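# Reassemble the aquarium canister filter with two arms

## Task

Rebuild the aquarium filter so that both trays sit fully down inside the canister, the rubber ring lies in the groove around the canister rim, and the head is fitted with both latches hooked onto the canister and both levers raised; the filter must end up standing upright.

## Robot and tools

Robot: two seven-joint arms, left_arm and right_arm, each with a two-finger gripper. Base positions in the scene frame: left_arm at (+0.040, +0.402, +0.031) m, quat_wxyz (+1.000, 0, 0, +0.014); right_arm at (+0.026, -0.389, +0.031) m, quat_wxyz (+1.000, 0, 0, +0.011). A two-camera stand sits behind them. Loose parts may occasionally get nudged by something outside the robot.

Frames: the scene frame has its origin at table height between the arms, +z up, +x out over the table, and left_arm on the +y side (image left and right do not follow these names). Each arm reports and is commanded in its own base frame; fixed cameras and the table use the scene frame. The gripper's fingers point along its own +z and open along its y. end_effector_position is the point between the closed pads; closed fingertips extend about 19 mm past it, open ones about 6 mm. Reported poses can be a few centimetres off, more at long reach.

The 16-number row (used by execute_actions and move): one flat list covering both arms. Numbers 1 to 8 are left_arm dx, dy, dz, rx, ry, rz, then left_gripper position and speed; numbers 9 to 16 are the same eight for right_arm and right_gripper. Every number lies in [-1, 1]. The six pose numbers are an offset, not a pose: they count from that arm's Hand target as it stood when the action or move began, along that arm's base axes, with rx, ry, rz forming one rotation vector about the Hand target's position. Scale: 1.0 equals 0.6 m or 180 degrees. Sending the same offset again moves the arm further. Six zeros re-request the current Hand target (useful to stop a push or to close a gap where the gripper settled short). Gripper position is absolute: +1 open (85 mm), 0 about 45 mm, -1 closed; the mapping is not linear, so trust position_measured_pct (roughly 50 minus 50 times the position number). Gripper speed: -1 about 20 mm/s, 0 about 85, +1 about 150; faster closes from a centimetre or more away grip harder. Always resend each gripper's current position and speed, since 0 is itself a command.

Tools:
execute_actions(actions, cameras): actions is a list of actions; each action is a table of up to 15 rows, one per 1/30 s step, and a short table repeats its last row to fill 15 steps. Each row counts from the action's start pose, not the prior row. An empty list returns images and full status.
move(target, speed, blend, blocking, cameras): target is one 16-number row or up to 15 rows, all offsets from the same starting Hand targets. speed is top path speed in m/s, 0.002 to 0.5 (default 0.25), one value or one per target; turning is capped at twice that in rad/s and at most 0.873. blend in metres rounds corners (0 stops at each). blocking=false returns after about 0.5 s while motion continues. Paths are straight, ignore obstacles and the other arm, and stop after 10 s. The result adds a move: line (done, off_target, moving, held, fault) and limits (paced = pose clipped, held = steps withheld).
wait(seconds 0 to 10, cameras): lets the scene run holding current commands.
stop(cameras): brakes a running move; fingers continue.
zoom_image(camera, region [x0, y0, x1, y1] pixels, max 504 by 504): closer look at the latest image of one camera.
clear_fault(arm): clears a torque fault on left_arm or right_arm.
finished_scene(scene): ends the scene for good; only call when the filter is assembled and stable without the robot.

Cameras (896x504 each): cam_head_left, cam_head_right, cam_high, cam_low, cam_left_wrist, cam_right_wrist. Wrist results may include a Wrist depth block of 7 by 7 cells, median distance in mm (164 to 4000, '-' for none; transparent items are invisible to it).

Reading results: Hand target is the last commanded pose after clipping (orientation is clipped to within 32 degrees of the measured one each step); later offsets start from it. Tool commands lists current gripper commands. object_status: 0 moving, 1 blocked opening, 2 stopped on an object before the requested position (firm grip), 3 reached the requested position or pads met (empty or soft grip). motor_current_ma near 1000 on a firm hold, near 0 in free air. Readings of 98 or more mean the pads touched. Joint torques are signed toward larger joint angles; Flange force is the outside force in gripper axes, includes held weight, and is noisy during acceleration. Hold a gripper command unchanged about 1.3 s to judge a stop.

Gripping: command a position narrower than the part and keep it; release by opening a few millimetres wider than the part. Fingers stopped short will close further on their own if the part slips.

Cautions: arms are stiff, so targets even millimetres past a firm contact press very hard; approach contacts slowly. Do not hit fixed or heavy items, drop parts, release moving parts, or let anything leave the table. Avoid squeezing a part that is still resting on something, twisting or swinging loads fast. Keep the arms apart: contact between arms, or a gripper closing on the other arm's fingers, can end the scene; a clearance check may halt moves. Excess joint torque or a joint straying over 5 degrees causes a fault needing clear_fault. Large gripper rotations can swing the elbow. Joint ranges: shoulder -2.250 to 2.250, elbow -2.580 to 2.580, wrist pitch -2.100 to 2.100 rad, others wide. Holding loads or stretched poses heats motors; a MOTOR HOT line warns at 60 °C, and at 75 °C that arm sags and stops for 30 to 60 s or more.

Each tool is called after "Call:" in YAML: its name, and indented under it one key for each argument.

## Session

Call:
execute_actions:
  actions: []

Scene clock: 0.00 s.
left_arm: end_effector_position=(+0.8497, -0.3037, +0.1203) position_measured_pct=0.0 object_status=3 motor_current_ma=0 end_effector_quat_wxyz=(+0.332, +0.835, +0.104, +0.426) | right_arm: end_effector_position=(+0.5565, -0.1654, +0.3112) position_measured_pct=0.0 object_status=3 motor_current_ma=0 end_effector_quat_wxyz=(-0.107, +0.686, +0.602, +0.394)
Joint positions: left_arm=[0.583 1.324 -0.92 1.085 -0.763 -0.756 0.621] | right_arm=[0.61 0.665 0.082 1.223 -0.898 1.439 0.76]
Joint velocities: within noise
Joint torques (N m): no reading
Flange force (N): no reading
Wrist depth (mm): cam_left_wrist=[1900 2351 2493 2483 2240 2232 2580 / 1754 2072 2590 2590 2351 2631 2751 / 1609 1878 2294 2695 2098 2858 2895 / 1507 1787 2078 2368 2521 3055 3041 / 1411 1641 1916 2255 2833 3128 3282 / 293 1500 1740 2092 2493 3234 3435 / 272 310 366 1857 2263 2908 3299] | cam_right_wrist=[742 800 867 949 1047 3157 3349 / 684 732 784 857 927 2774 3157 / 634 677 725 778 846 2521 2751 / 590 625 665 714 766 2255 2474 / 539 484 615 658 703 749 2248 / 500 488 546 611 652 696 2046 / 480 484 534 573 604 643 1884]
Hand target: left_arm +0.8497, -0.3037, +0.1203; +0.332, +0.835, +0.104, +0.426 | right_arm +0.5565, -0.1654, +0.3112; -0.107, +0.686, +0.602, +0.394
Tool commands: left_gripper/position=+1.0 left_gripper/speed=+1.0 right_gripper/position=+1.0 right_gripper/speed=+1.0

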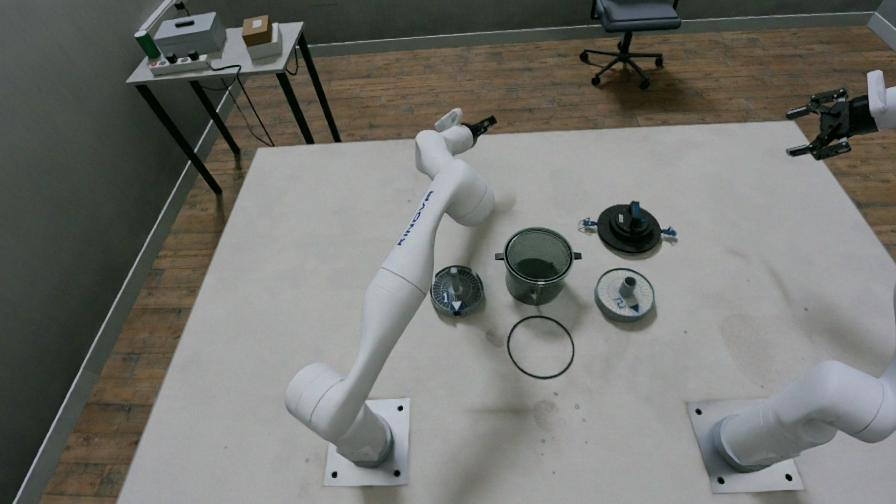

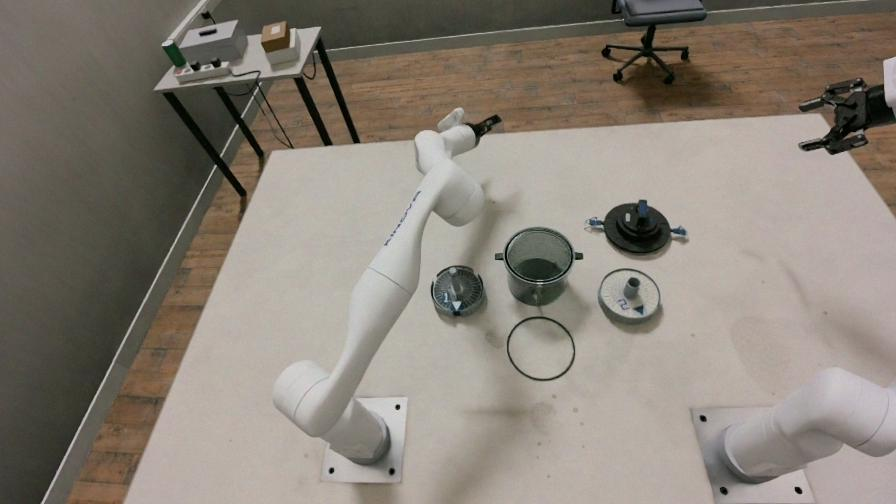

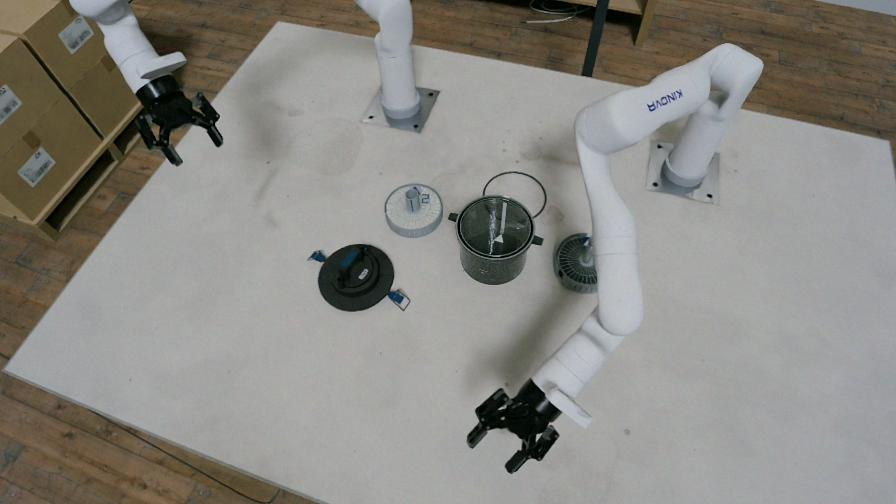

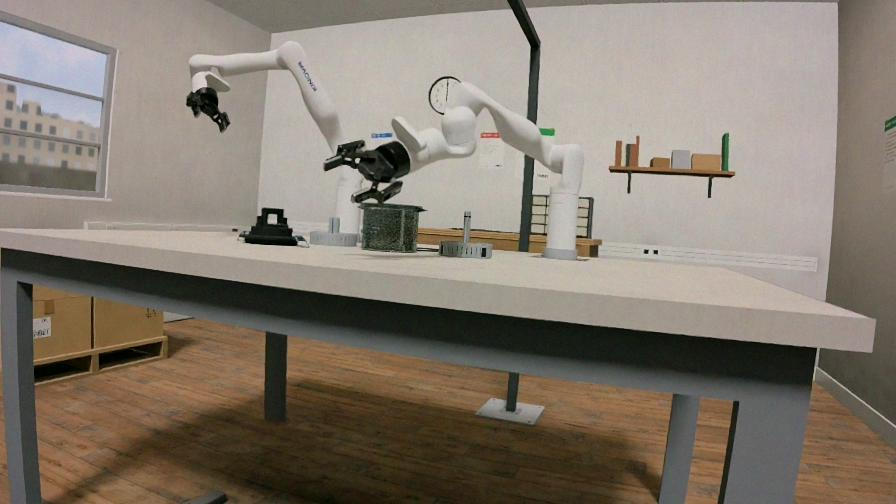

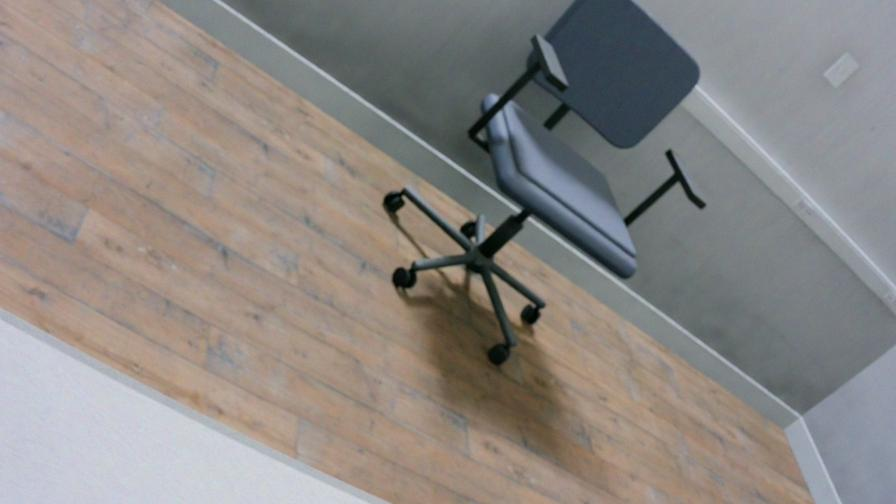

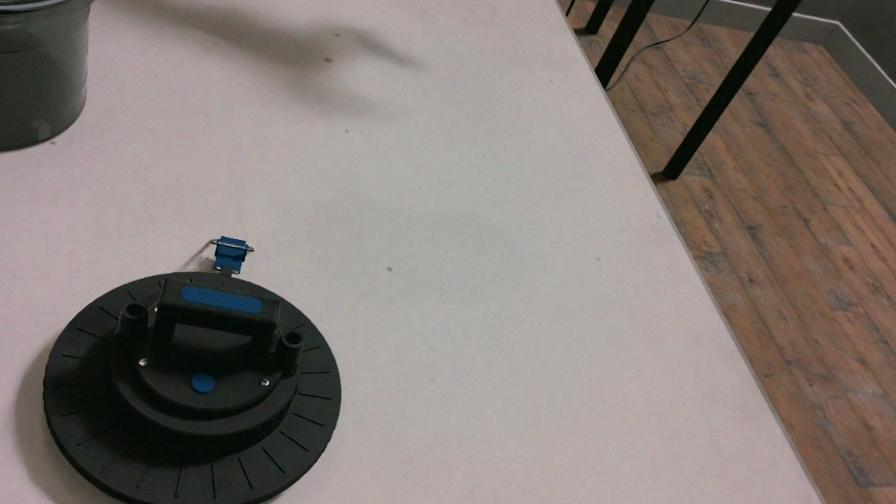

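Call:
move:
  target: [-0.81,0.1275,0.3,-0.400,0.312,0.784,1,0,-0.2975,0.568,0.0,-0.290,-0.079,0.506,1,0]
  speed: 0.4
  cameras: ["cam_left_wrist","cam_right_wrist","cam_high"]

Scene clock: 45.77 s.
left_arm: end_effector_position=(+0.3637, -0.2272, +0.3003) position_measured_pct=0.0 object_status=3 motor_current_ma=0 end_effector_quat_wxyz=(+0.000, +0.000, +1.000, +0.000) | right_arm: end_effector_position=(+0.3780, +0.1754, +0.3112) position_measured_pct=0.0 object_status=3 motor_current_ma=0 end_effector_quat_wxyz=(-0.001, +0.000, +1.000, +0.000)
Joint positions: left_arm=[0.915 0.341 -0.582 1.503 0.19 1.354 1.889] | right_arm=[-0.307 0.272 -0.248 1.521 0.066 1.357 1.01]
Joint torques (N m): left_arm=[0.93 -15.15 -0.9 -6.84 0.1 0 -0.02] | right_arm=[0.31 -13.95 -0.52 -9.29 0.07 0.24 -0.08]
Flange force (N): left_arm=[-8.4 -2.7 -4.4] | right_arm=[1.9 -0.5 2.2]
Wrist depth (mm): cam_left_wrist=[476 474 476 474 477 476 477 / 475 474 476 476 476 476 477 / 474 474 474 475 474 476 476 / 473 473 475 444 475 473 476 / 473 471 475 447 445 473 475 / 472 474 474 446 446 473 475 / 473 363 473 445 474 475 476] | cam_right_wrist=[492 490 488 488 487 486 484 / 491 490 489 488 487 485 485 / 490 490 488 486 486 484 483 / 490 489 488 454 484 485 483 / 489 489 456 453 485 485 484 / 489 487 487 454 483 483 481 / 488 488 486 485 483 482 480]
Hand target: left_arm +0.3637, -0.2272, +0.3003; +0.000, +0.000, +1.000, +0.000 | right_arm +0.3780, +0.1754, +0.3112; -0.001, +0.000, +1.000, +0.000
Off the commanded pose: left_arm 0.000 m, 0 deg | right_arm 0.000 m, 0 deg.
move: done
Images, in order (width x height): cam_high 896x504, cam_left_wrist 896x504, cam_right_wrist 896x504.

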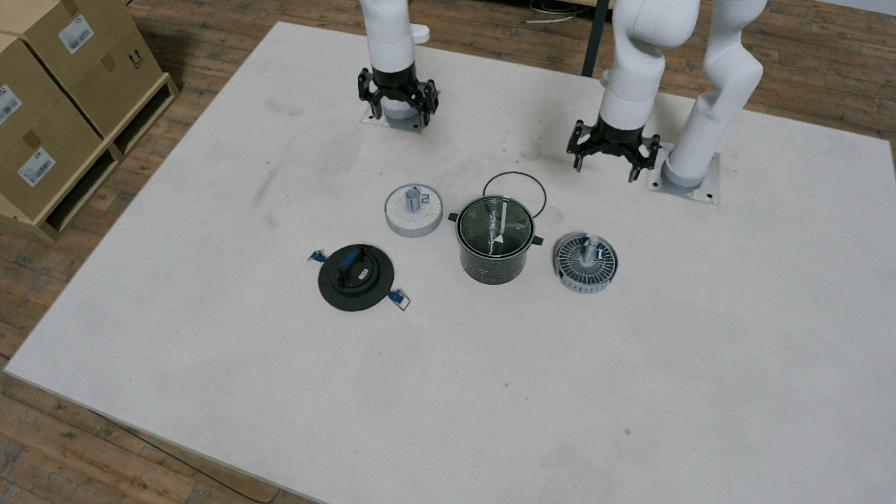

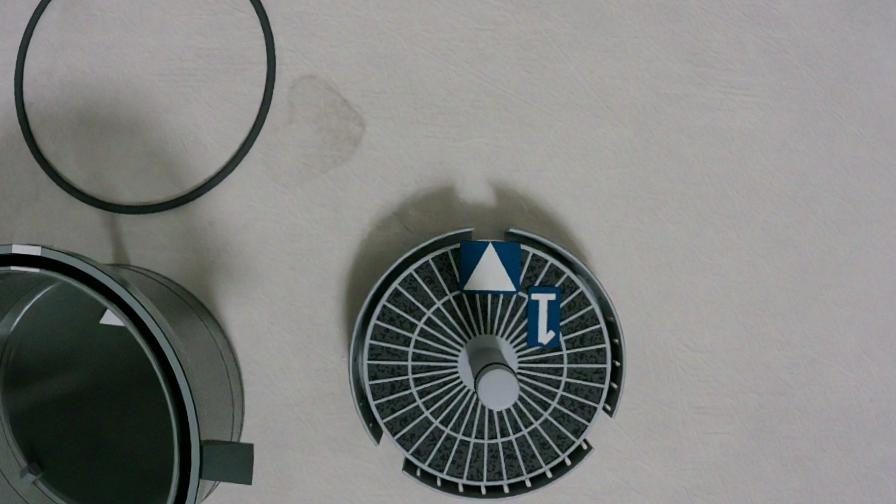

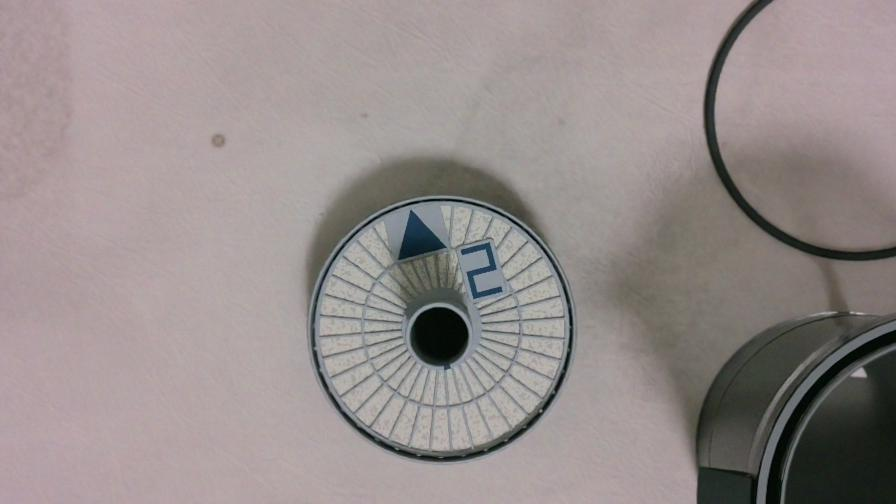

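Call:
move:
  target:
    - [-0.00833,0.0343,-0.3105,0,0,0,1,0,-0.0323,-0.0195,-0.3887,0,0,0,1,0]
    - [-0.00833,0.0343,-0.3938,0,0,0,1,0,-0.0323,-0.0195,-0.472,0,0,0,1,0]
  speed: [0.3,0.1]
  blend: [0.02,0]
  cameras: ["cam_left_wrist","cam_right_wrist"]

Scene clock: 90.60 s.
left_arm: end_effector_position=(+0.3587, -0.2067, +0.0640) position_measured_pct=0.0 object_status=3 motor_current_ma=0 end_effector_quat_wxyz=(+0.000, +0.000, +1.000, +0.000) | right_arm: end_effector_position=(+0.3586, +0.1637, +0.0280) position_measured_pct=0.0 object_status=3 motor_current_ma=0 end_effector_quat_wxyz=(-0.001, +0.000, +1.000, +0.000)
Joint positions: left_arm=[0.787 0.632 -0.465 1.935 0.439 0.674 1.622] | right_arm=[-0.367 0.651 -0.173 2.028 0.225 0.48 0.865]
Joint torques (N m): left_arm=[0.9 -17.12 -1.34 -3.21 0.08 0.06 0] | right_arm=[0.32 -15.68 -0.69 -4.76 0.04 0.28 -0.03]
Flange force (N): left_arm=[-7.6 -1.9 -0.3] | right_arm=[3.7 -0.7 0.5]
Wrist depth (mm): cam_left_wrist=[240 240 240 240 241 241 241 / 240 240 240 240 241 241 241 / 240 240 240 240 240 240 241 / 240 240 237 210 237 240 240 / 240 239 211 209 211 240 239 / 239 211 211 211 210 211 240 / 239 210 211 210 210 211 239] | cam_right_wrist=[207 206 206 205 205 204 204 / 207 206 205 205 204 204 203 / 206 206 205 204 204 204 203 / 206 206 173 172 173 203 203 / 206 174 173 172 172 173 203 / 206 174 174 173 172 173 202 / 205 174 174 172 172 172 172]
Hand target: left_arm +0.3587, -0.2067, +0.0640; +0.000, +0.000, +1.000, +0.000 | right_arm +0.3586, +0.1637, +0.0280; -0.001, +0.000, +1.000, +0.000
Off the commanded pose: left_arm 0.000 m, 0 deg | right_arm 0.000 m, 0 deg.
move: done
Images, in order (width x height): cam_left_wrist 896x504, cam_right_wrist 896x504.

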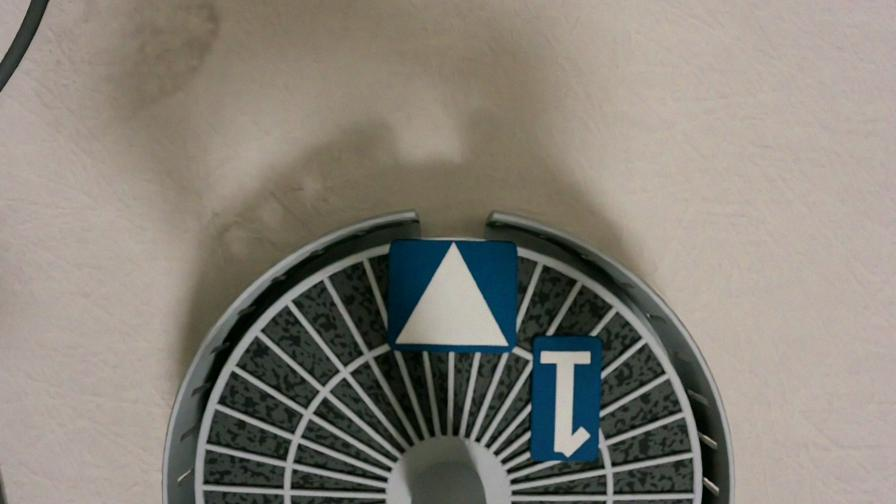

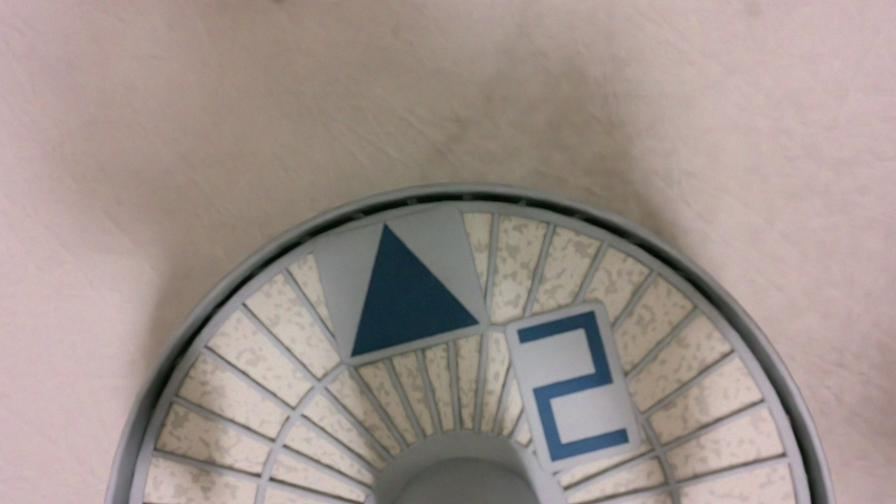

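Call:
move:
  target: [0,0,0,0,0,0,-1,-1,0,0,0,0,0,0,-1,-1]

Scene clock: 102.80 s.
left_arm: end_effector_position=(+0.3587, -0.2066, +0.0640) position_measured_pct=80.5 object_status=0 motor_current_ma=1000 end_effector_quat_wxyz=(+0.000, +0.000, +1.000, +0.000) | right_arm: end_effector_position=(+0.3586, +0.1637, +0.0280) position_measured_pct=64.5 object_status=2 motor_current_ma=1000 end_effector_quat_wxyz=(-0.001, +0.000, +1.000, +0.000)
Joint positions: left_arm=[0.787 0.633 -0.465 1.935 0.439 0.674 1.622] | right_arm=[-0.367 0.651 -0.173 2.028 0.225 0.48 0.865]
Joint torques (N m): left_arm=[1.71 -12.74 0.14 -3.25 0.62 -0.96 -0.02] | right_arm=[0.88 -10.49 0.31 -5.4 0.51 -1.35 -0.03]
Flange force (N): left_arm=[-4.8 2.0 -13.4] | right_arm=[8.6 -1.4 -16.8]
Wrist depth (mm): cam_left_wrist=[240 241 241 241 241 241 241 / 240 240 241 241 241 241 241 / 240 240 240 240 240 241 241 / 240 240 237 209 237 240 240 / 239 239 211 210 211 240 240 / 239 211 211 211 210 211 240 / 239 211 211 210 210 211 239] | cam_right_wrist=[207 206 206 205 205 204 204 / 207 206 205 205 205 204 204 / 206 206 205 205 204 204 203 / 206 206 173 173 174 203 203 / 206 175 173 172 172 173 203 / 206 174 174 174 172 173 203 / 206 174 174 172 172 173 172]
Hand target: left_arm +0.3587, -0.2066, +0.0640; +0.000, +0.000, +1.000, +0.000 | right_arm +0.3586, +0.1637, +0.0280; -0.001, +0.000, +1.000, +0.000
Off the commanded pose: left_arm 0.000 m, 0 deg | right_arm 0.000 m, 0 deg.
move: done

Call:
move:
  target:
    - [0,0,0.31,0,0,0,-1,-1,0,0,0.08,0,0,0,-1,-1]
    - [0.033,-0.343,0.31,0,0,0,-1,-1,0,0,0.08,0,0,0,-1,-1]
  speed: [0.15,0.2]
  blend: [0.05,0]
  cameras: ["cam_left_wrist","cam_right_wrist"]

Scene clock: 117.47 s.
left_arm: end_effector_position=(+0.3785, -0.4124, +0.2500) position_measured_pct=80.5 object_status=2 motor_current_ma=1000 end_effector_quat_wxyz=(+0.000, +0.000, +1.000, +0.000) | right_arm: end_effector_position=(+0.3586, +0.1637, +0.0760) position_measured_pct=64.5 object_status=2 motor_current_ma=1000 end_effector_quat_wxyz=(-0.001, +0.000, +1.000, +0.000)
Joint positions: left_arm=[1.025 0.675 -0.489 1.117 0.302 1.416 2.154] | right_arm=[-0.337 0.545 -0.212 1.996 0.186 0.62 0.899]
Joint torques (N m): left_arm=[0.95 -22.6 -1.62 -7.25 0.1 0.07 -0.05] | right_arm=[0.36 -15.82 -0.76 -5.95 0.06 0.22 -0.07]
Flange force (N): left_arm=[-8.3 -6.7 -2.4] | right_arm=[2.6 -0.3 2.5]
Wrist depth (mm): cam_left_wrist=[424 424 425 424 425 425 427 / 424 425 424 425 423 425 426 / 346 424 424 425 426 426 425 / 345 423 211 210 211 422 425 / 344 422 211 209 211 424 424 / 421 211 211 211 210 211 425 / 421 211 211 210 210 210 423] | cam_right_wrist=[255 254 254 253 252 252 251 / 255 254 253 253 252 251 251 / 255 254 253 252 252 251 250 / 254 253 173 173 174 251 250 / 254 175 173 172 172 173 250 / 254 174 174 174 172 173 250 / 254 175 174 173 172 172 172]
Hand target: left_arm +0.3785, -0.4125, +0.2500; +0.000, +0.000, +1.000, +0.000 | right_arm +0.3586, +0.1637, +0.0760; -0.001, +0.000, +1.000, +0.000
Off the commanded pose: left_arm 0.000 m, 0 deg | right_arm 0.000 m, 0 deg.
move: done
Images, in order (width x height): cam_left_wrist 896x504, cam_right_wrist 896x504.

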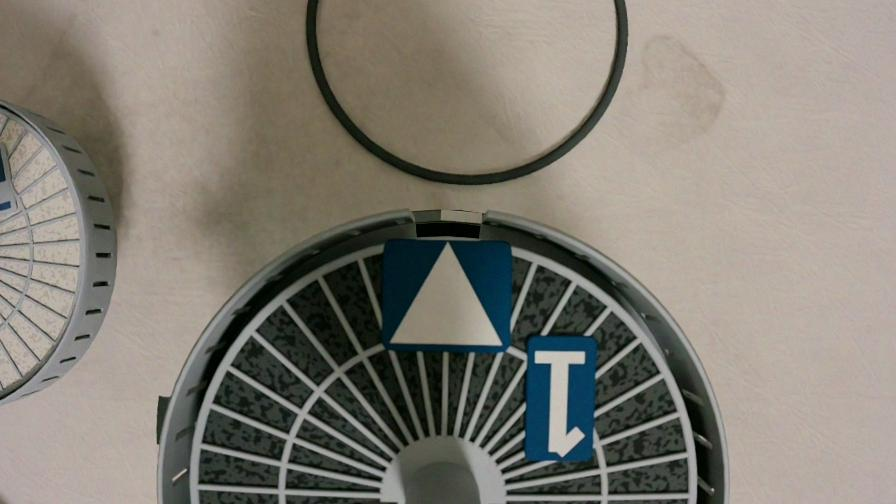

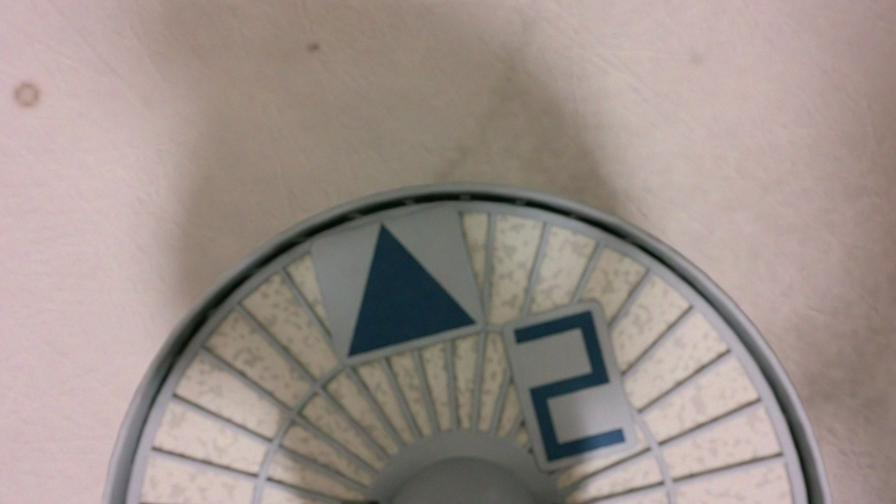

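Call:
zoom_image:
  camera: "cam_left_wrist"
  region: [380, 190, 520, 260]

Scaled by 3.600 from the camera's 896x504 image, which has a finer 1280x720 frame.

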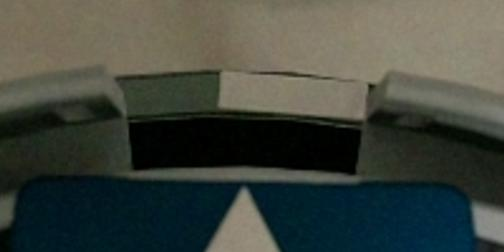

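Call:
move:
  target: [0.1333,0,0.0833,0,0,0,-1,-1,0,0,0,0,0,0,-1,-1]
  speed: 0.2
  cameras: ["cam_left_wrist"]

Scene clock: 161.80 s.
left_arm: end_effector_position=(+0.4585, -0.4124, +0.3000) position_measured_pct=80.5 object_status=2 motor_current_ma=1000 end_effector_quat_wxyz=(+0.000, +0.000, +1.000, +0.000) | right_arm: end_effector_position=(+0.3586, +0.1637, +0.0760) position_measured_pct=64.5 object_status=2 motor_current_ma=1000 end_effector_quat_wxyz=(-0.001, +0.000, +1.000, +0.000)
Joint positions: left_arm=[0.83 0.828 -0.461 0.642 0.338 1.717 2.128] | right_arm=[-0.337 0.545 -0.212 1.996 0.186 0.62 0.899]
Joint torques (N m): left_arm=[0.96 -25.5 -0.91 -6.73 0.14 0.03 -0.04] | right_arm=[0.36 -15.78 -0.82 -5.97 0.08 0.24 -0.09]
Flange force (N): left_arm=[-16.2 -12.5 -8.2] | right_arm=[2.7 -0.4 2.5]
Wrist depth (mm): cam_left_wrist=[394 475 473 475 474 476 477 / 394 473 473 474 472 473 474 / 395 471 471 472 473 472 477 / 471 473 237 210 211 473 475 / 471 472 212 210 211 473 472 / 470 211 211 211 210 211 472 / 449 211 211 210 210 210 472] | cam_right_wrist=[255 254 254 253 253 252 251 / 255 254 253 253 252 252 251 / 254 254 253 252 252 252 250 / 254 254 173 173 174 251 250 / 254 174 173 172 172 173 250 / 254 174 174 174 172 173 249 / 253 174 174 172 172 172 172]
Hand target: left_arm +0.4585, -0.4124, +0.3000; +0.000, +0.000, +1.000, +0.000 | right_arm +0.3586, +0.1637, +0.0760; -0.001, +0.000, +1.000, +0.000
Off the commanded pose: left_arm 0.000 m, 0 deg | right_arm 0.000 m, 0 deg.
move: done
Images, in order (width x height): cam_left_wrist 896x504.

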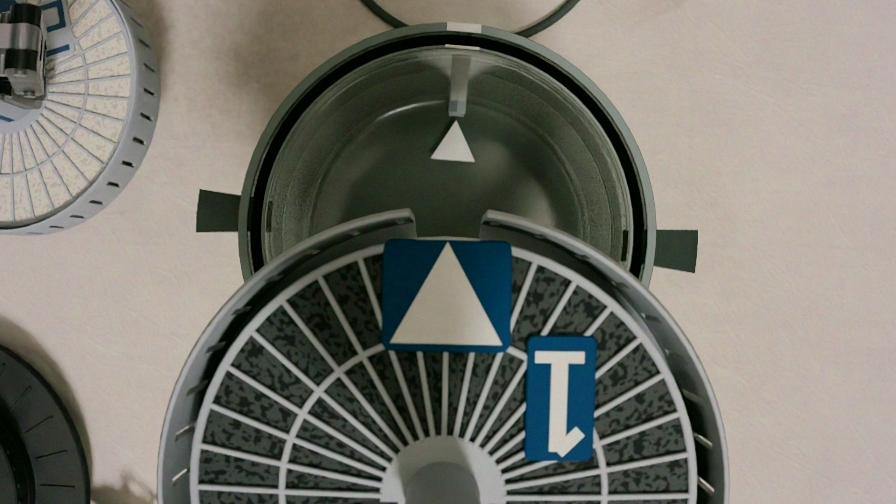

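Call:
move:
  target:
    - [-0.1157,0.001,0,0,0,-0.0167,-1,-1,0,0,0,0,0,0,-1,-1]
    - [-0.1157,0.001,-0.16,0,0,-0.0167,-1,-1,0,0,0,0,0,0,-1,-1]
  speed: [0.15,0.15]
  cameras: ["cam_left_wrist"]

Call:
zoom_image:
  camera: "cam_left_wrist"
  region: [380, 160, 520, 260]

Scene clock: 188.20 s.
left_arm: end_effector_position=(+0.3890, -0.4119, +0.2040) position_measured_pct=80.5 object_status=2 motor_current_ma=1000 end_effector_quat_wxyz=(+0.000, +0.026, +1.000, +0.000) | right_arm: end_effector_position=(+0.3586, +0.1637, +0.0760) position_measured_pct=64.5 object_status=2 motor_current_ma=1000 end_effector_quat_wxyz=(-0.001, +0.000, +1.000, +0.000)
Joint positions: left_arm=[1.008 0.722 -0.474 1.182 0.318 1.308 2.073] | right_arm=[-0.337 0.545 -0.212 1.996 0.186 0.62 0.899]
Joint torques (N m): left_arm=[0.96 -23.07 -1.72 -6.93 0.08 0.03 -0.05] | right_arm=[0.37 -15.8 -0.8 -6 0.05 0.24 -0.06]
Flange force (N): left_arm=[-8.8 -6.2 -1.7] | right_arm=[2.8 -0.4 2.6]
Wrist depth (mm): cam_left_wrist=[378 380 378 380 380 379 379 / 377 378 378 379 379 379 380 / 377 378 377 378 379 379 380 / 376 377 211 210 211 378 380 / 377 253 211 210 211 379 379 / 376 211 211 211 210 211 377 / 375 211 211 210 210 211 378] | cam_right_wrist=[255 254 254 253 252 252 251 / 255 254 253 253 252 252 251 / 255 254 253 252 252 251 250 / 254 254 173 173 174 251 250 / 254 175 173 172 172 173 250 / 254 174 174 174 172 173 250 / 254 174 174 172 172 172 172]
Hand target: left_arm +0.3890, -0.4119, +0.2040; +0.000, +0.026, +1.000, +0.000 | right_arm +0.3586, +0.1637, +0.0760; -0.001, +0.000, +1.000, +0.000
Off the commanded pose: left_arm 0.000 m, 0 deg | right_arm 0.000 m, 0 deg.
move: done
Images, in order (width x height): cam_left_wrist 896x504.

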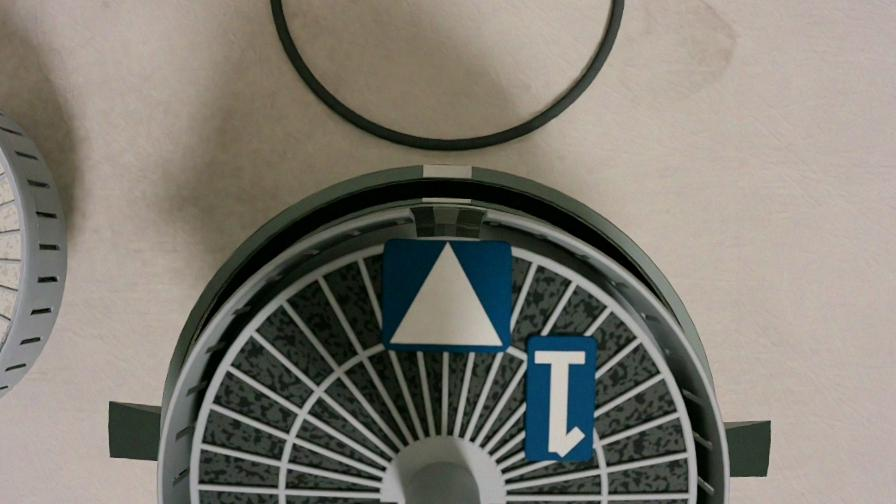

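Scaled by 3.600 from the camera's 896x504 image, which has a finer 1280x720 frame.

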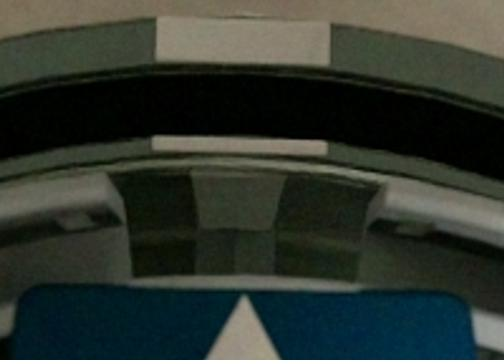

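Call:
move:
  target:
    - [0.001,-0.0017,-0.05,0,0,0.0,-1,-1,0,0,0,0,0,0,-1,-1]
    - [0.001,-0.0017,-0.2083,0,0,0.0,-1,-1,0,0,0,0,0,0,-1,-1]
  speed: [0.1,0.08]
  cameras: ["cam_left_wrist"]

Scene clock: 213.60 s.
left_arm: end_effector_position=(+0.3896, -0.4129, +0.0790) position_measured_pct=80.5 object_status=2 motor_current_ma=1000 end_effector_quat_wxyz=(+0.000, +0.026, +1.000, +0.000) | right_arm: end_effector_position=(+0.3586, +0.1637, +0.0760) position_measured_pct=64.5 object_status=2 motor_current_ma=1000 end_effector_quat_wxyz=(-0.001, +0.000, +1.000, +0.000)
Joint positions: left_arm=[1.002 0.861 -0.436 1.344 0.386 1.019 2.015] | right_arm=[-0.337 0.545 -0.212 1.996 0.186 0.62 0.899]
Joint torques (N m): left_arm=[0.98 -23.91 -1.95 -5.53 0.07 0.02 -0.04] | right_arm=[0.37 -15.81 -0.79 -6 0.06 0.23 -0.1]
Flange force (N): left_arm=[-8.8 -6.2 0.5] | right_arm=[2.8 -0.4 2.6]
Wrist depth (mm): cam_left_wrist=[253 254 254 254 255 255 255 / 253 254 254 254 254 254 255 / 253 - - 205 - - 254 / - - 211 210 211 254 - / 253 212 211 209 211 213 254 / 252 211 211 210 210 212 254 / 252 211 211 210 210 211 254] | cam_right_wrist=[255 255 254 253 252 252 251 / 255 254 254 253 252 251 251 / 255 254 253 252 252 251 250 / 254 254 173 173 174 251 250 / 254 175 173 172 172 173 250 / 254 174 174 174 172 173 250 / 254 174 174 172 172 173 172]
Hand target: left_arm +0.3896, -0.4129, +0.0790; +0.000, +0.026, +1.000, +0.000 | right_arm +0.3586, +0.1637, +0.0760; -0.001, +0.000, +1.000, +0.000
Off the commanded pose: left_arm 0.000 m, 0 deg | right_arm 0.000 m, 0 deg.
move: done
Images, in order (width x height): cam_left_wrist 896x504.

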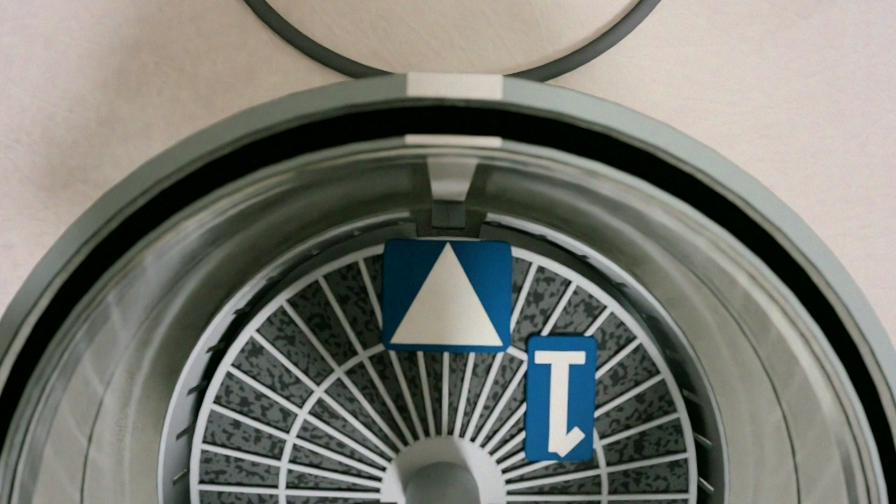

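Call:
move:
  target: [0,0,-0.0183,0,0,0,-1,-1,0,0,0,0,0,0,-1,-1]
  speed: 0.03
  cameras: ["cam_left_wrist"]

Call:
zoom_image:
  camera: "cam_left_wrist"
  region: [380, 120, 520, 260]

Scene clock: 219.37 s.
left_arm: end_effector_position=(+0.3897, -0.4129, +0.0682) position_measured_pct=80.5 object_status=2 motor_current_ma=1000 end_effector_quat_wxyz=(+0.000, +0.026, +1.000, -0.001) | right_arm: end_effector_position=(+0.3586, +0.1637, +0.0760) position_measured_pct=64.5 object_status=2 motor_current_ma=1000 end_effector_quat_wxyz=(-0.001, +0.000, +1.000, +0.000)
Joint positions: left_arm=[1 0.876 -0.431 1.352 0.393 0.996 2.01] | right_arm=[-0.337 0.545 -0.212 1.996 0.186 0.62 0.899]
Joint torques (N m): left_arm=[1.55 -7.13 1.1 -3.41 1.25 -3.84 0.05] | right_arm=[0.34 -15.83 -0.82 -5.96 0.04 0.29 -0.09]
Flange force (N): left_arm=[0.7 4.5 -34.3] | right_arm=[2.7 -0.5 2.8]
Wrist depth (mm): cam_left_wrist=[244 245 245 245 245 245 245 / 243 244 - 241 245 244 245 / 244 - - 229 - - 244 / 244 243 211 209 211 245 244 / 243 244 211 209 211 220 244 / 243 211 211 211 210 211 244 / 243 210 210 209 209 211 244] | cam_right_wrist=[255 255 254 253 252 252 251 / 255 254 253 253 252 252 251 / 255 254 253 253 252 251 250 / 254 254 173 173 174 251 251 / 254 174 173 172 172 173 250 / 254 174 174 174 172 173 249 / 254 174 174 172 172 172 172]
Hand target: left_arm +0.3896, -0.4129, +0.0680; +0.000, +0.026, +1.000, +0.000 | right_arm +0.3586, +0.1637, +0.0760; -0.001, +0.000, +1.000, +0.000
Off the commanded pose: left_arm 0.000 m, 0 deg | right_arm 0.000 m, 0 deg.
move: done
Images, in order (width x height): cam_left_wrist 896x504.

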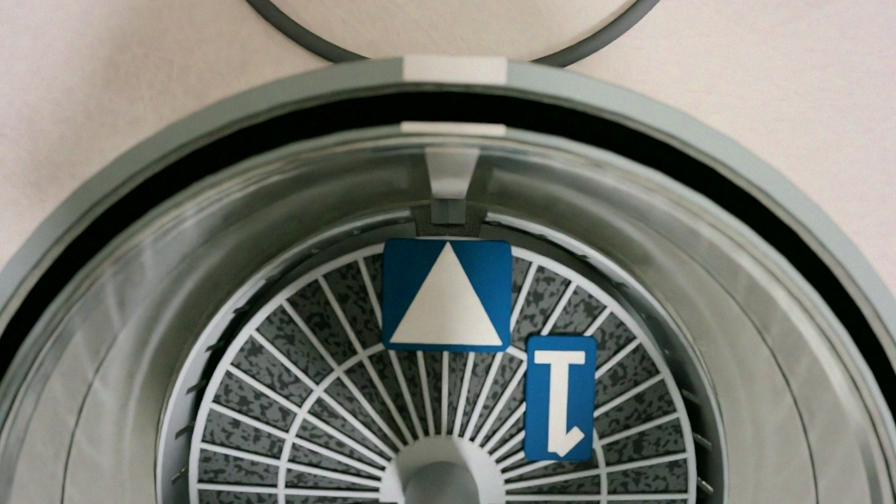

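Scaled by 3.600 from the camera's 896x504 image, which has a finer 1280x720 frame.

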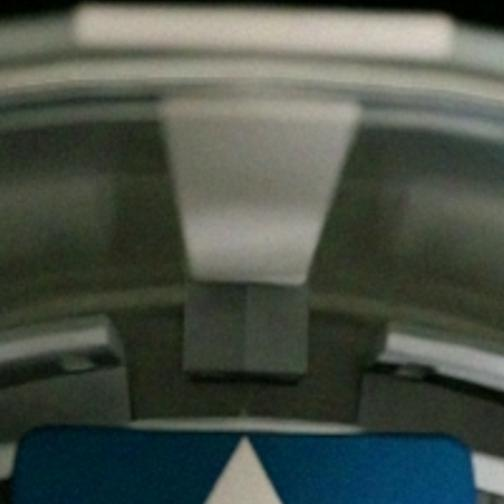

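Call:
move:
  target: [0,0,0.0015,0,0,0,-1,-1,0,0,0,0,0,0,-1,-1]
  speed: 0.02

Call:
move:
  target: [0,0,0,0,0,0,0,-0.5,0,0,0,0,0,0,-1,-1]

Call:
move:
  target:
    - [0,0,0.12,0,0,0,0,-0.5,0,0,0,0,0,0,-1,-1]
    - [0,0,0.4,0,0,0,0,-0.5,0,0,0,0,0,0,-1,-1]
  speed: [0.1,0.25]
  blend: [0.03,0]
  cameras: ["cam_left_wrist"]

Scene clock: 233.63 s.
left_arm: end_effector_position=(+0.3896, -0.4128, +0.0688) position_measured_pct=80.5 object_status=2 motor_current_ma=1000 end_effector_quat_wxyz=(+0.000, +0.026, +1.000, +0.000) | right_arm: end_effector_position=(+0.3586, +0.1637, +0.0760) position_measured_pct=64.5 object_status=2 motor_current_ma=1000 end_effector_quat_wxyz=(-0.001, +0.000, +1.000, +0.000)
Joint positions: left_arm=[1 0.875 -0.432 1.352 0.393 0.998 2.01] | right_arm=[-0.337 0.545 -0.212 1.996 0.186 0.62 0.899]
Joint torques (N m): left_arm=[3 -15.76 0.97 -3.45 1.07 -0.68 0.06] | right_arm=[0.4 -15.79 -0.8 -6.01 0.04 0.26 -0.06]
Flange force (N): left_arm=[-8.1 -0.3 -15.2] | right_arm=[2.9 -0.4 2.7]
Wrist depth (mm): cam_left_wrist=[244 244 245 245 245 245 245 / 245 244 244 240 245 245 245 / 244 - - 229 - - 244 / 243 244 211 210 211 244 244 / 243 243 211 209 211 232 244 / 243 211 211 211 210 211 244 / 243 211 211 210 209 211 244] | cam_right_wrist=[255 254 254 253 252 252 251 / 255 254 254 253 252 252 251 / 255 254 253 253 252 251 251 / 254 254 173 173 173 251 250 / 254 175 173 172 172 173 250 / 254 174 174 174 172 173 249 / 254 174 174 172 172 172 172]
Hand target: left_arm +0.3896, -0.4129, +0.0689; +0.000, +0.026, +1.000, +0.000 | right_arm +0.3586, +0.1637, +0.0760; -0.001, +0.000, +1.000, +0.000
Off the commanded pose: left_arm 0.000 m, 0 deg | right_arm 0.000 m, 0 deg.
move: done

Scene clock: 234.43 s.
left_arm: end_effector_position=(+0.3896, -0.4129, +0.0689) position_measured_pct=49.8 object_status=0 motor_current_ma=0 end_effector_quat_wxyz=(+0.000, +0.026, +1.000, +0.000) | right_arm: end_effector_position=(+0.3586, +0.1637, +0.0760) position_measured_pct=64.5 object_status=2 motor_current_ma=1000 end_effector_quat_wxyz=(-0.001, +0.000, +1.000, +0.000)
Joint positions: left_arm=[1 0.875 -0.432 1.352 0.393 0.998 2.01] | right_arm=[-0.337 0.545 -0.212 1.996 0.186 0.62 0.899]
Joint torques (N m): left_arm=[0.96 -23.23 -1.9 -5.13 0.1 -0.01 -0.03] | right_arm=[0.35 -15.78 -0.77 -5.99 0.03 0.24 -0.09]
Flange force (N): left_arm=[-8.7 -6.0 -0.7] | right_arm=[2.8 -0.5 2.6]
Wrist depth (mm): cam_left_wrist=[243 244 244 245 244 244 244 / 243 244 244 244 244 244 244 / 243 - - 227 - - 244 / - 243 211 209 211 - 244 / 243 243 211 209 211 231 244 / 242 210 210 211 209 211 244 / 242 210 210 209 210 210 244] | cam_right_wrist=[255 254 254 253 252 252 251 / 255 254 253 252 252 252 251 / 254 254 253 253 252 251 251 / 254 254 173 173 174 251 250 / 254 175 173 172 172 173 250 / 254 174 174 174 172 173 250 / 253 175 174 172 172 172 172]
Hand target: left_arm +0.3896, -0.4129, +0.0689; +0.000, +0.026, +1.000, +0.000 | right_arm +0.3586, +0.1637, +0.0760; -0.001, +0.000, +1.000, +0.000
Off the commanded pose: left_arm 0.000 m, 0 deg | right_arm 0.000 m, 0 deg.
move: done

Scene clock: 236.37 s.
left_arm: end_effector_position=(+0.3897, -0.4129, +0.3089) position_measured_pct=49.8 object_status=3 motor_current_ma=0 end_effector_quat_wxyz=(+0.000, +0.026, +1.000, +0.000) | right_arm: end_effector_position=(+0.3586, +0.1637, +0.0760) position_measured_pct=64.5 object_status=2 motor_current_ma=1000 end_effector_quat_wxyz=(-0.001, +0.000, +1.000, +0.000)
Joint positions: left_arm=[0.976 0.675 -0.478 0.918 0.292 1.603 2.12] | right_arm=[-0.337 0.545 -0.212 1.996 0.186 0.62 0.899]
Joint torques (N m): left_arm=[0.97 -22.19 -1.14 -6.58 0.12 0.04 -0.04] | right_arm=[0.37 -15.79 -0.78 -6.01 0.03 0.24 -0.07]
Flange force (N): left_arm=[-11.5 -8.7 -7.0] | right_arm=[2.9 -0.4 2.6]
Wrist depth (mm): cam_left_wrist=[484 483 482 482 486 484 486 / 482 483 483 482 483 484 483 / 404 481 481 483 483 484 484 / 404 482 482 449 482 483 480 / 405 480 448 447 447 482 481 / 480 479 448 448 450 483 482 / 479 479 480 449 481 482 481] | cam_right_wrist=[255 254 253 253 253 252 251 / 255 254 253 253 252 252 251 / 255 254 253 252 252 251 251 / 254 254 173 172 173 251 250 / 254 175 173 172 172 173 250 / 254 174 174 174 172 173 249 / 254 174 174 172 172 172 172]
Hand target: left_arm +0.3897, -0.4129, +0.3089; +0.000, +0.026, +1.000, +0.000 | right_arm +0.3586, +0.1637, +0.0760; -0.001, +0.000, +1.000, +0.000
Off the commanded pose: left_arm 0.000 m, 0 deg | right_arm 0.000 m, 0 deg.
move: done
Images, in order (width x height): cam_left_wrist 896x504.

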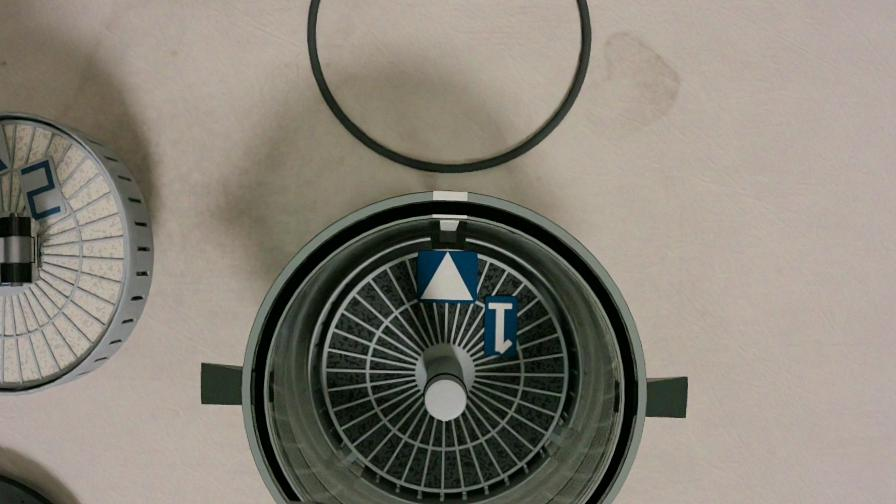

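Call:
move:
  target:
    - [-0.05,0.52,0,0,0,0,0,-0.5,0,0,0.2233,0,0,0,-1,-1]
    - [-0.05,0.52,0,0,0,0,0,-0.5,0.106,0.3605,0.2233,0,0,-0.109,-1,-1]
  speed: [0.3,0.2]
  cameras: ["cam_right_wrist"]

Call:
zoom_image:
  camera: "cam_right_wrist"
  region: [360, 120, 560, 280]

Scene clock: 259.57 s.
left_arm: end_effector_position=(+0.3596, -0.1009, +0.3089) position_measured_pct=49.8 object_status=3 motor_current_ma=0 end_effector_quat_wxyz=(+0.000, +0.026, +1.000, +0.000) | right_arm: end_effector_position=(+0.4222, +0.3800, +0.2100) position_measured_pct=64.5 object_status=2 motor_current_ma=1000 end_effector_quat_wxyz=(+0.000, +0.171, +0.985, +0.001)
Joint positions: left_arm=[0.746 0.209 -0.66 1.647 0.132 1.331 1.583] | right_arm=[-0.674 0.691 -0.2 1.17 0.131 1.293 0.362]
Joint torques (N m): left_arm=[1 -11.89 -0.47 -6.82 0.07 0.02 -0.06] | right_arm=[0.35 -22.09 -0.87 -9.52 0.02 0.19 -0.06]
Flange force (N): left_arm=[-8.2 0.7 -4.5] | right_arm=[1.8 -2.4 3.0]
Wrist depth (mm): cam_left_wrist=[484 484 485 485 485 485 485 / 482 483 485 485 485 486 484 / 482 484 484 485 485 483 485 / 483 485 484 485 484 485 485 / 483 483 484 484 483 483 484 / 484 483 484 481 483 481 483 / 482 483 480 483 484 483 482] | cam_right_wrist=[389 388 387 386 384 384 383 / 389 388 386 386 385 383 382 / 389 387 386 264 384 383 382 / 388 388 173 173 173 382 381 / 388 173 173 172 172 173 381 / 387 174 174 174 172 173 380 / 388 174 174 172 172 172 171]
Hand target: left_arm +0.3596, -0.1009, +0.3089; +0.000, +0.026, +1.000, +0.000 | right_arm +0.4222, +0.3800, +0.2100; +0.000, +0.171, +0.985, +0.001
Off the commanded pose: left_arm 0.000 m, 0 deg | right_arm 0.000 m, 0 deg.
move: done
Images, in order (width x height): cam_right_wrist 896x504.

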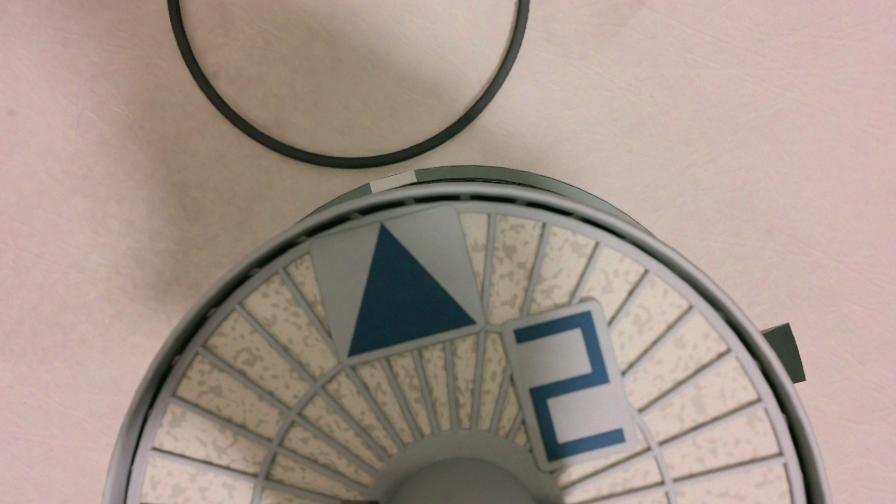

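Scaled by 2.520 from the camera's 896x504 image, which has a finer 1280x720 frame.

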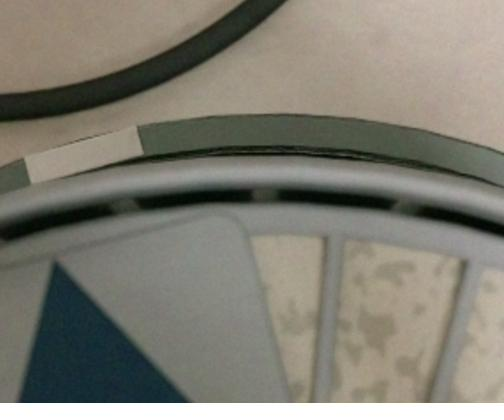

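Call:
move:
  target:
    - [0,0,0,0,0,0,0,-0.5,0.0027,0.0015,0,0,0,0,-1,-1]
    - [0,0,0,0,0,0,0,-0.5,0.0027,0.0015,-0.1083,0,0,0,-1,-1]
  speed: [0.05,0.06]
  cameras: ["cam_right_wrist"]

Call:
zoom_image:
  camera: "cam_right_wrist"
  region: [280, 80, 560, 280]

Scene clock: 289.20 s.
left_arm: end_effector_position=(+0.3596, -0.1009, +0.3089) position_measured_pct=49.8 object_status=3 motor_current_ma=0 end_effector_quat_wxyz=(+0.000, +0.026, +1.000, +0.000) | right_arm: end_effector_position=(+0.4238, +0.3809, +0.1450) position_measured_pct=64.5 object_status=2 motor_current_ma=1000 end_effector_quat_wxyz=(-0.001, +0.171, +0.985, +0.001)
Joint positions: left_arm=[0.746 0.209 -0.66 1.647 0.132 1.331 1.583] | right_arm=[-0.672 0.755 -0.196 1.268 0.146 1.132 0.35]
Joint torques (N m): left_arm=[0.94 -11.9 -0.48 -6.84 0.1 0 -0.03] | right_arm=[0.3 -22.54 -1.04 -8.91 0.05 0.15 -0.07]
Flange force (N): left_arm=[-8.1 0.6 -4.5] | right_arm=[1.5 -2.0 2.5]
Wrist depth (mm): cam_left_wrist=[484 484 485 487 485 485 488 / 483 484 485 485 485 486 485 / 483 485 484 483 485 484 485 / 484 485 483 484 483 485 486 / 482 483 482 483 483 483 484 / 483 483 483 483 483 482 483 / 481 482 480 484 482 483 482] | cam_right_wrist=[324 323 322 321 320 319 318 / 324 322 322 320 320 319 318 / 323 322 200 195 199 318 317 / 323 322 173 173 174 194 317 / 322 174 173 172 172 173 316 / 323 174 174 174 172 173 198 / 322 174 174 172 172 172 171]
Hand target: left_arm +0.3596, -0.1009, +0.3089; +0.000, +0.026, +1.000, +0.000 | right_arm +0.4238, +0.3809, +0.1450; -0.001, +0.171, +0.985, +0.001
Off the commanded pose: left_arm 0.000 m, 0 deg | right_arm 0.000 m, 0 deg.
move: done
Images, in order (width x height): cam_right_wrist 896x504.

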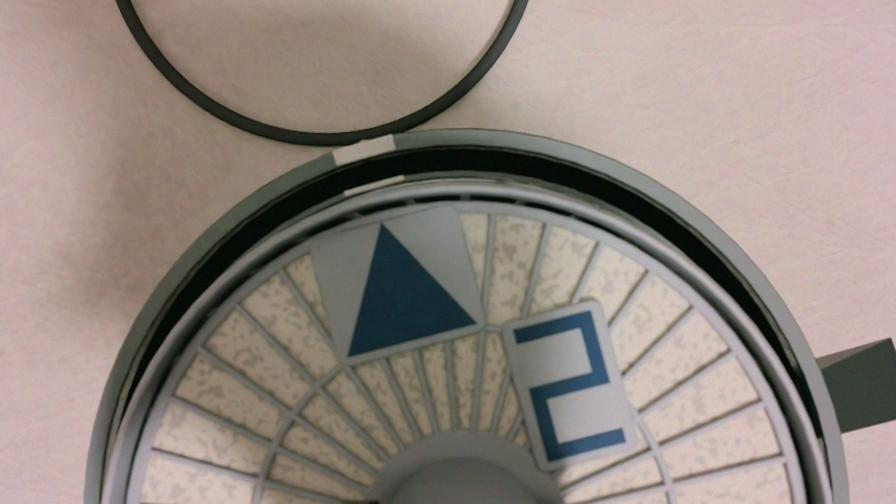

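Scaled by 1.800 from the camera's 896x504 image, which has a finer 1280x720 frame.

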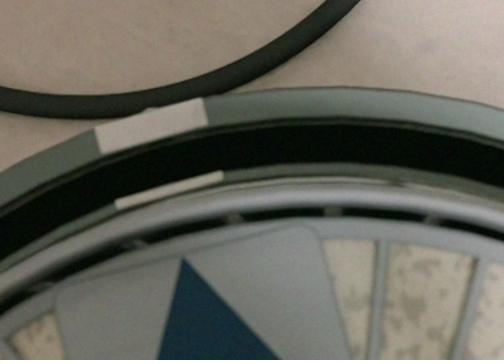

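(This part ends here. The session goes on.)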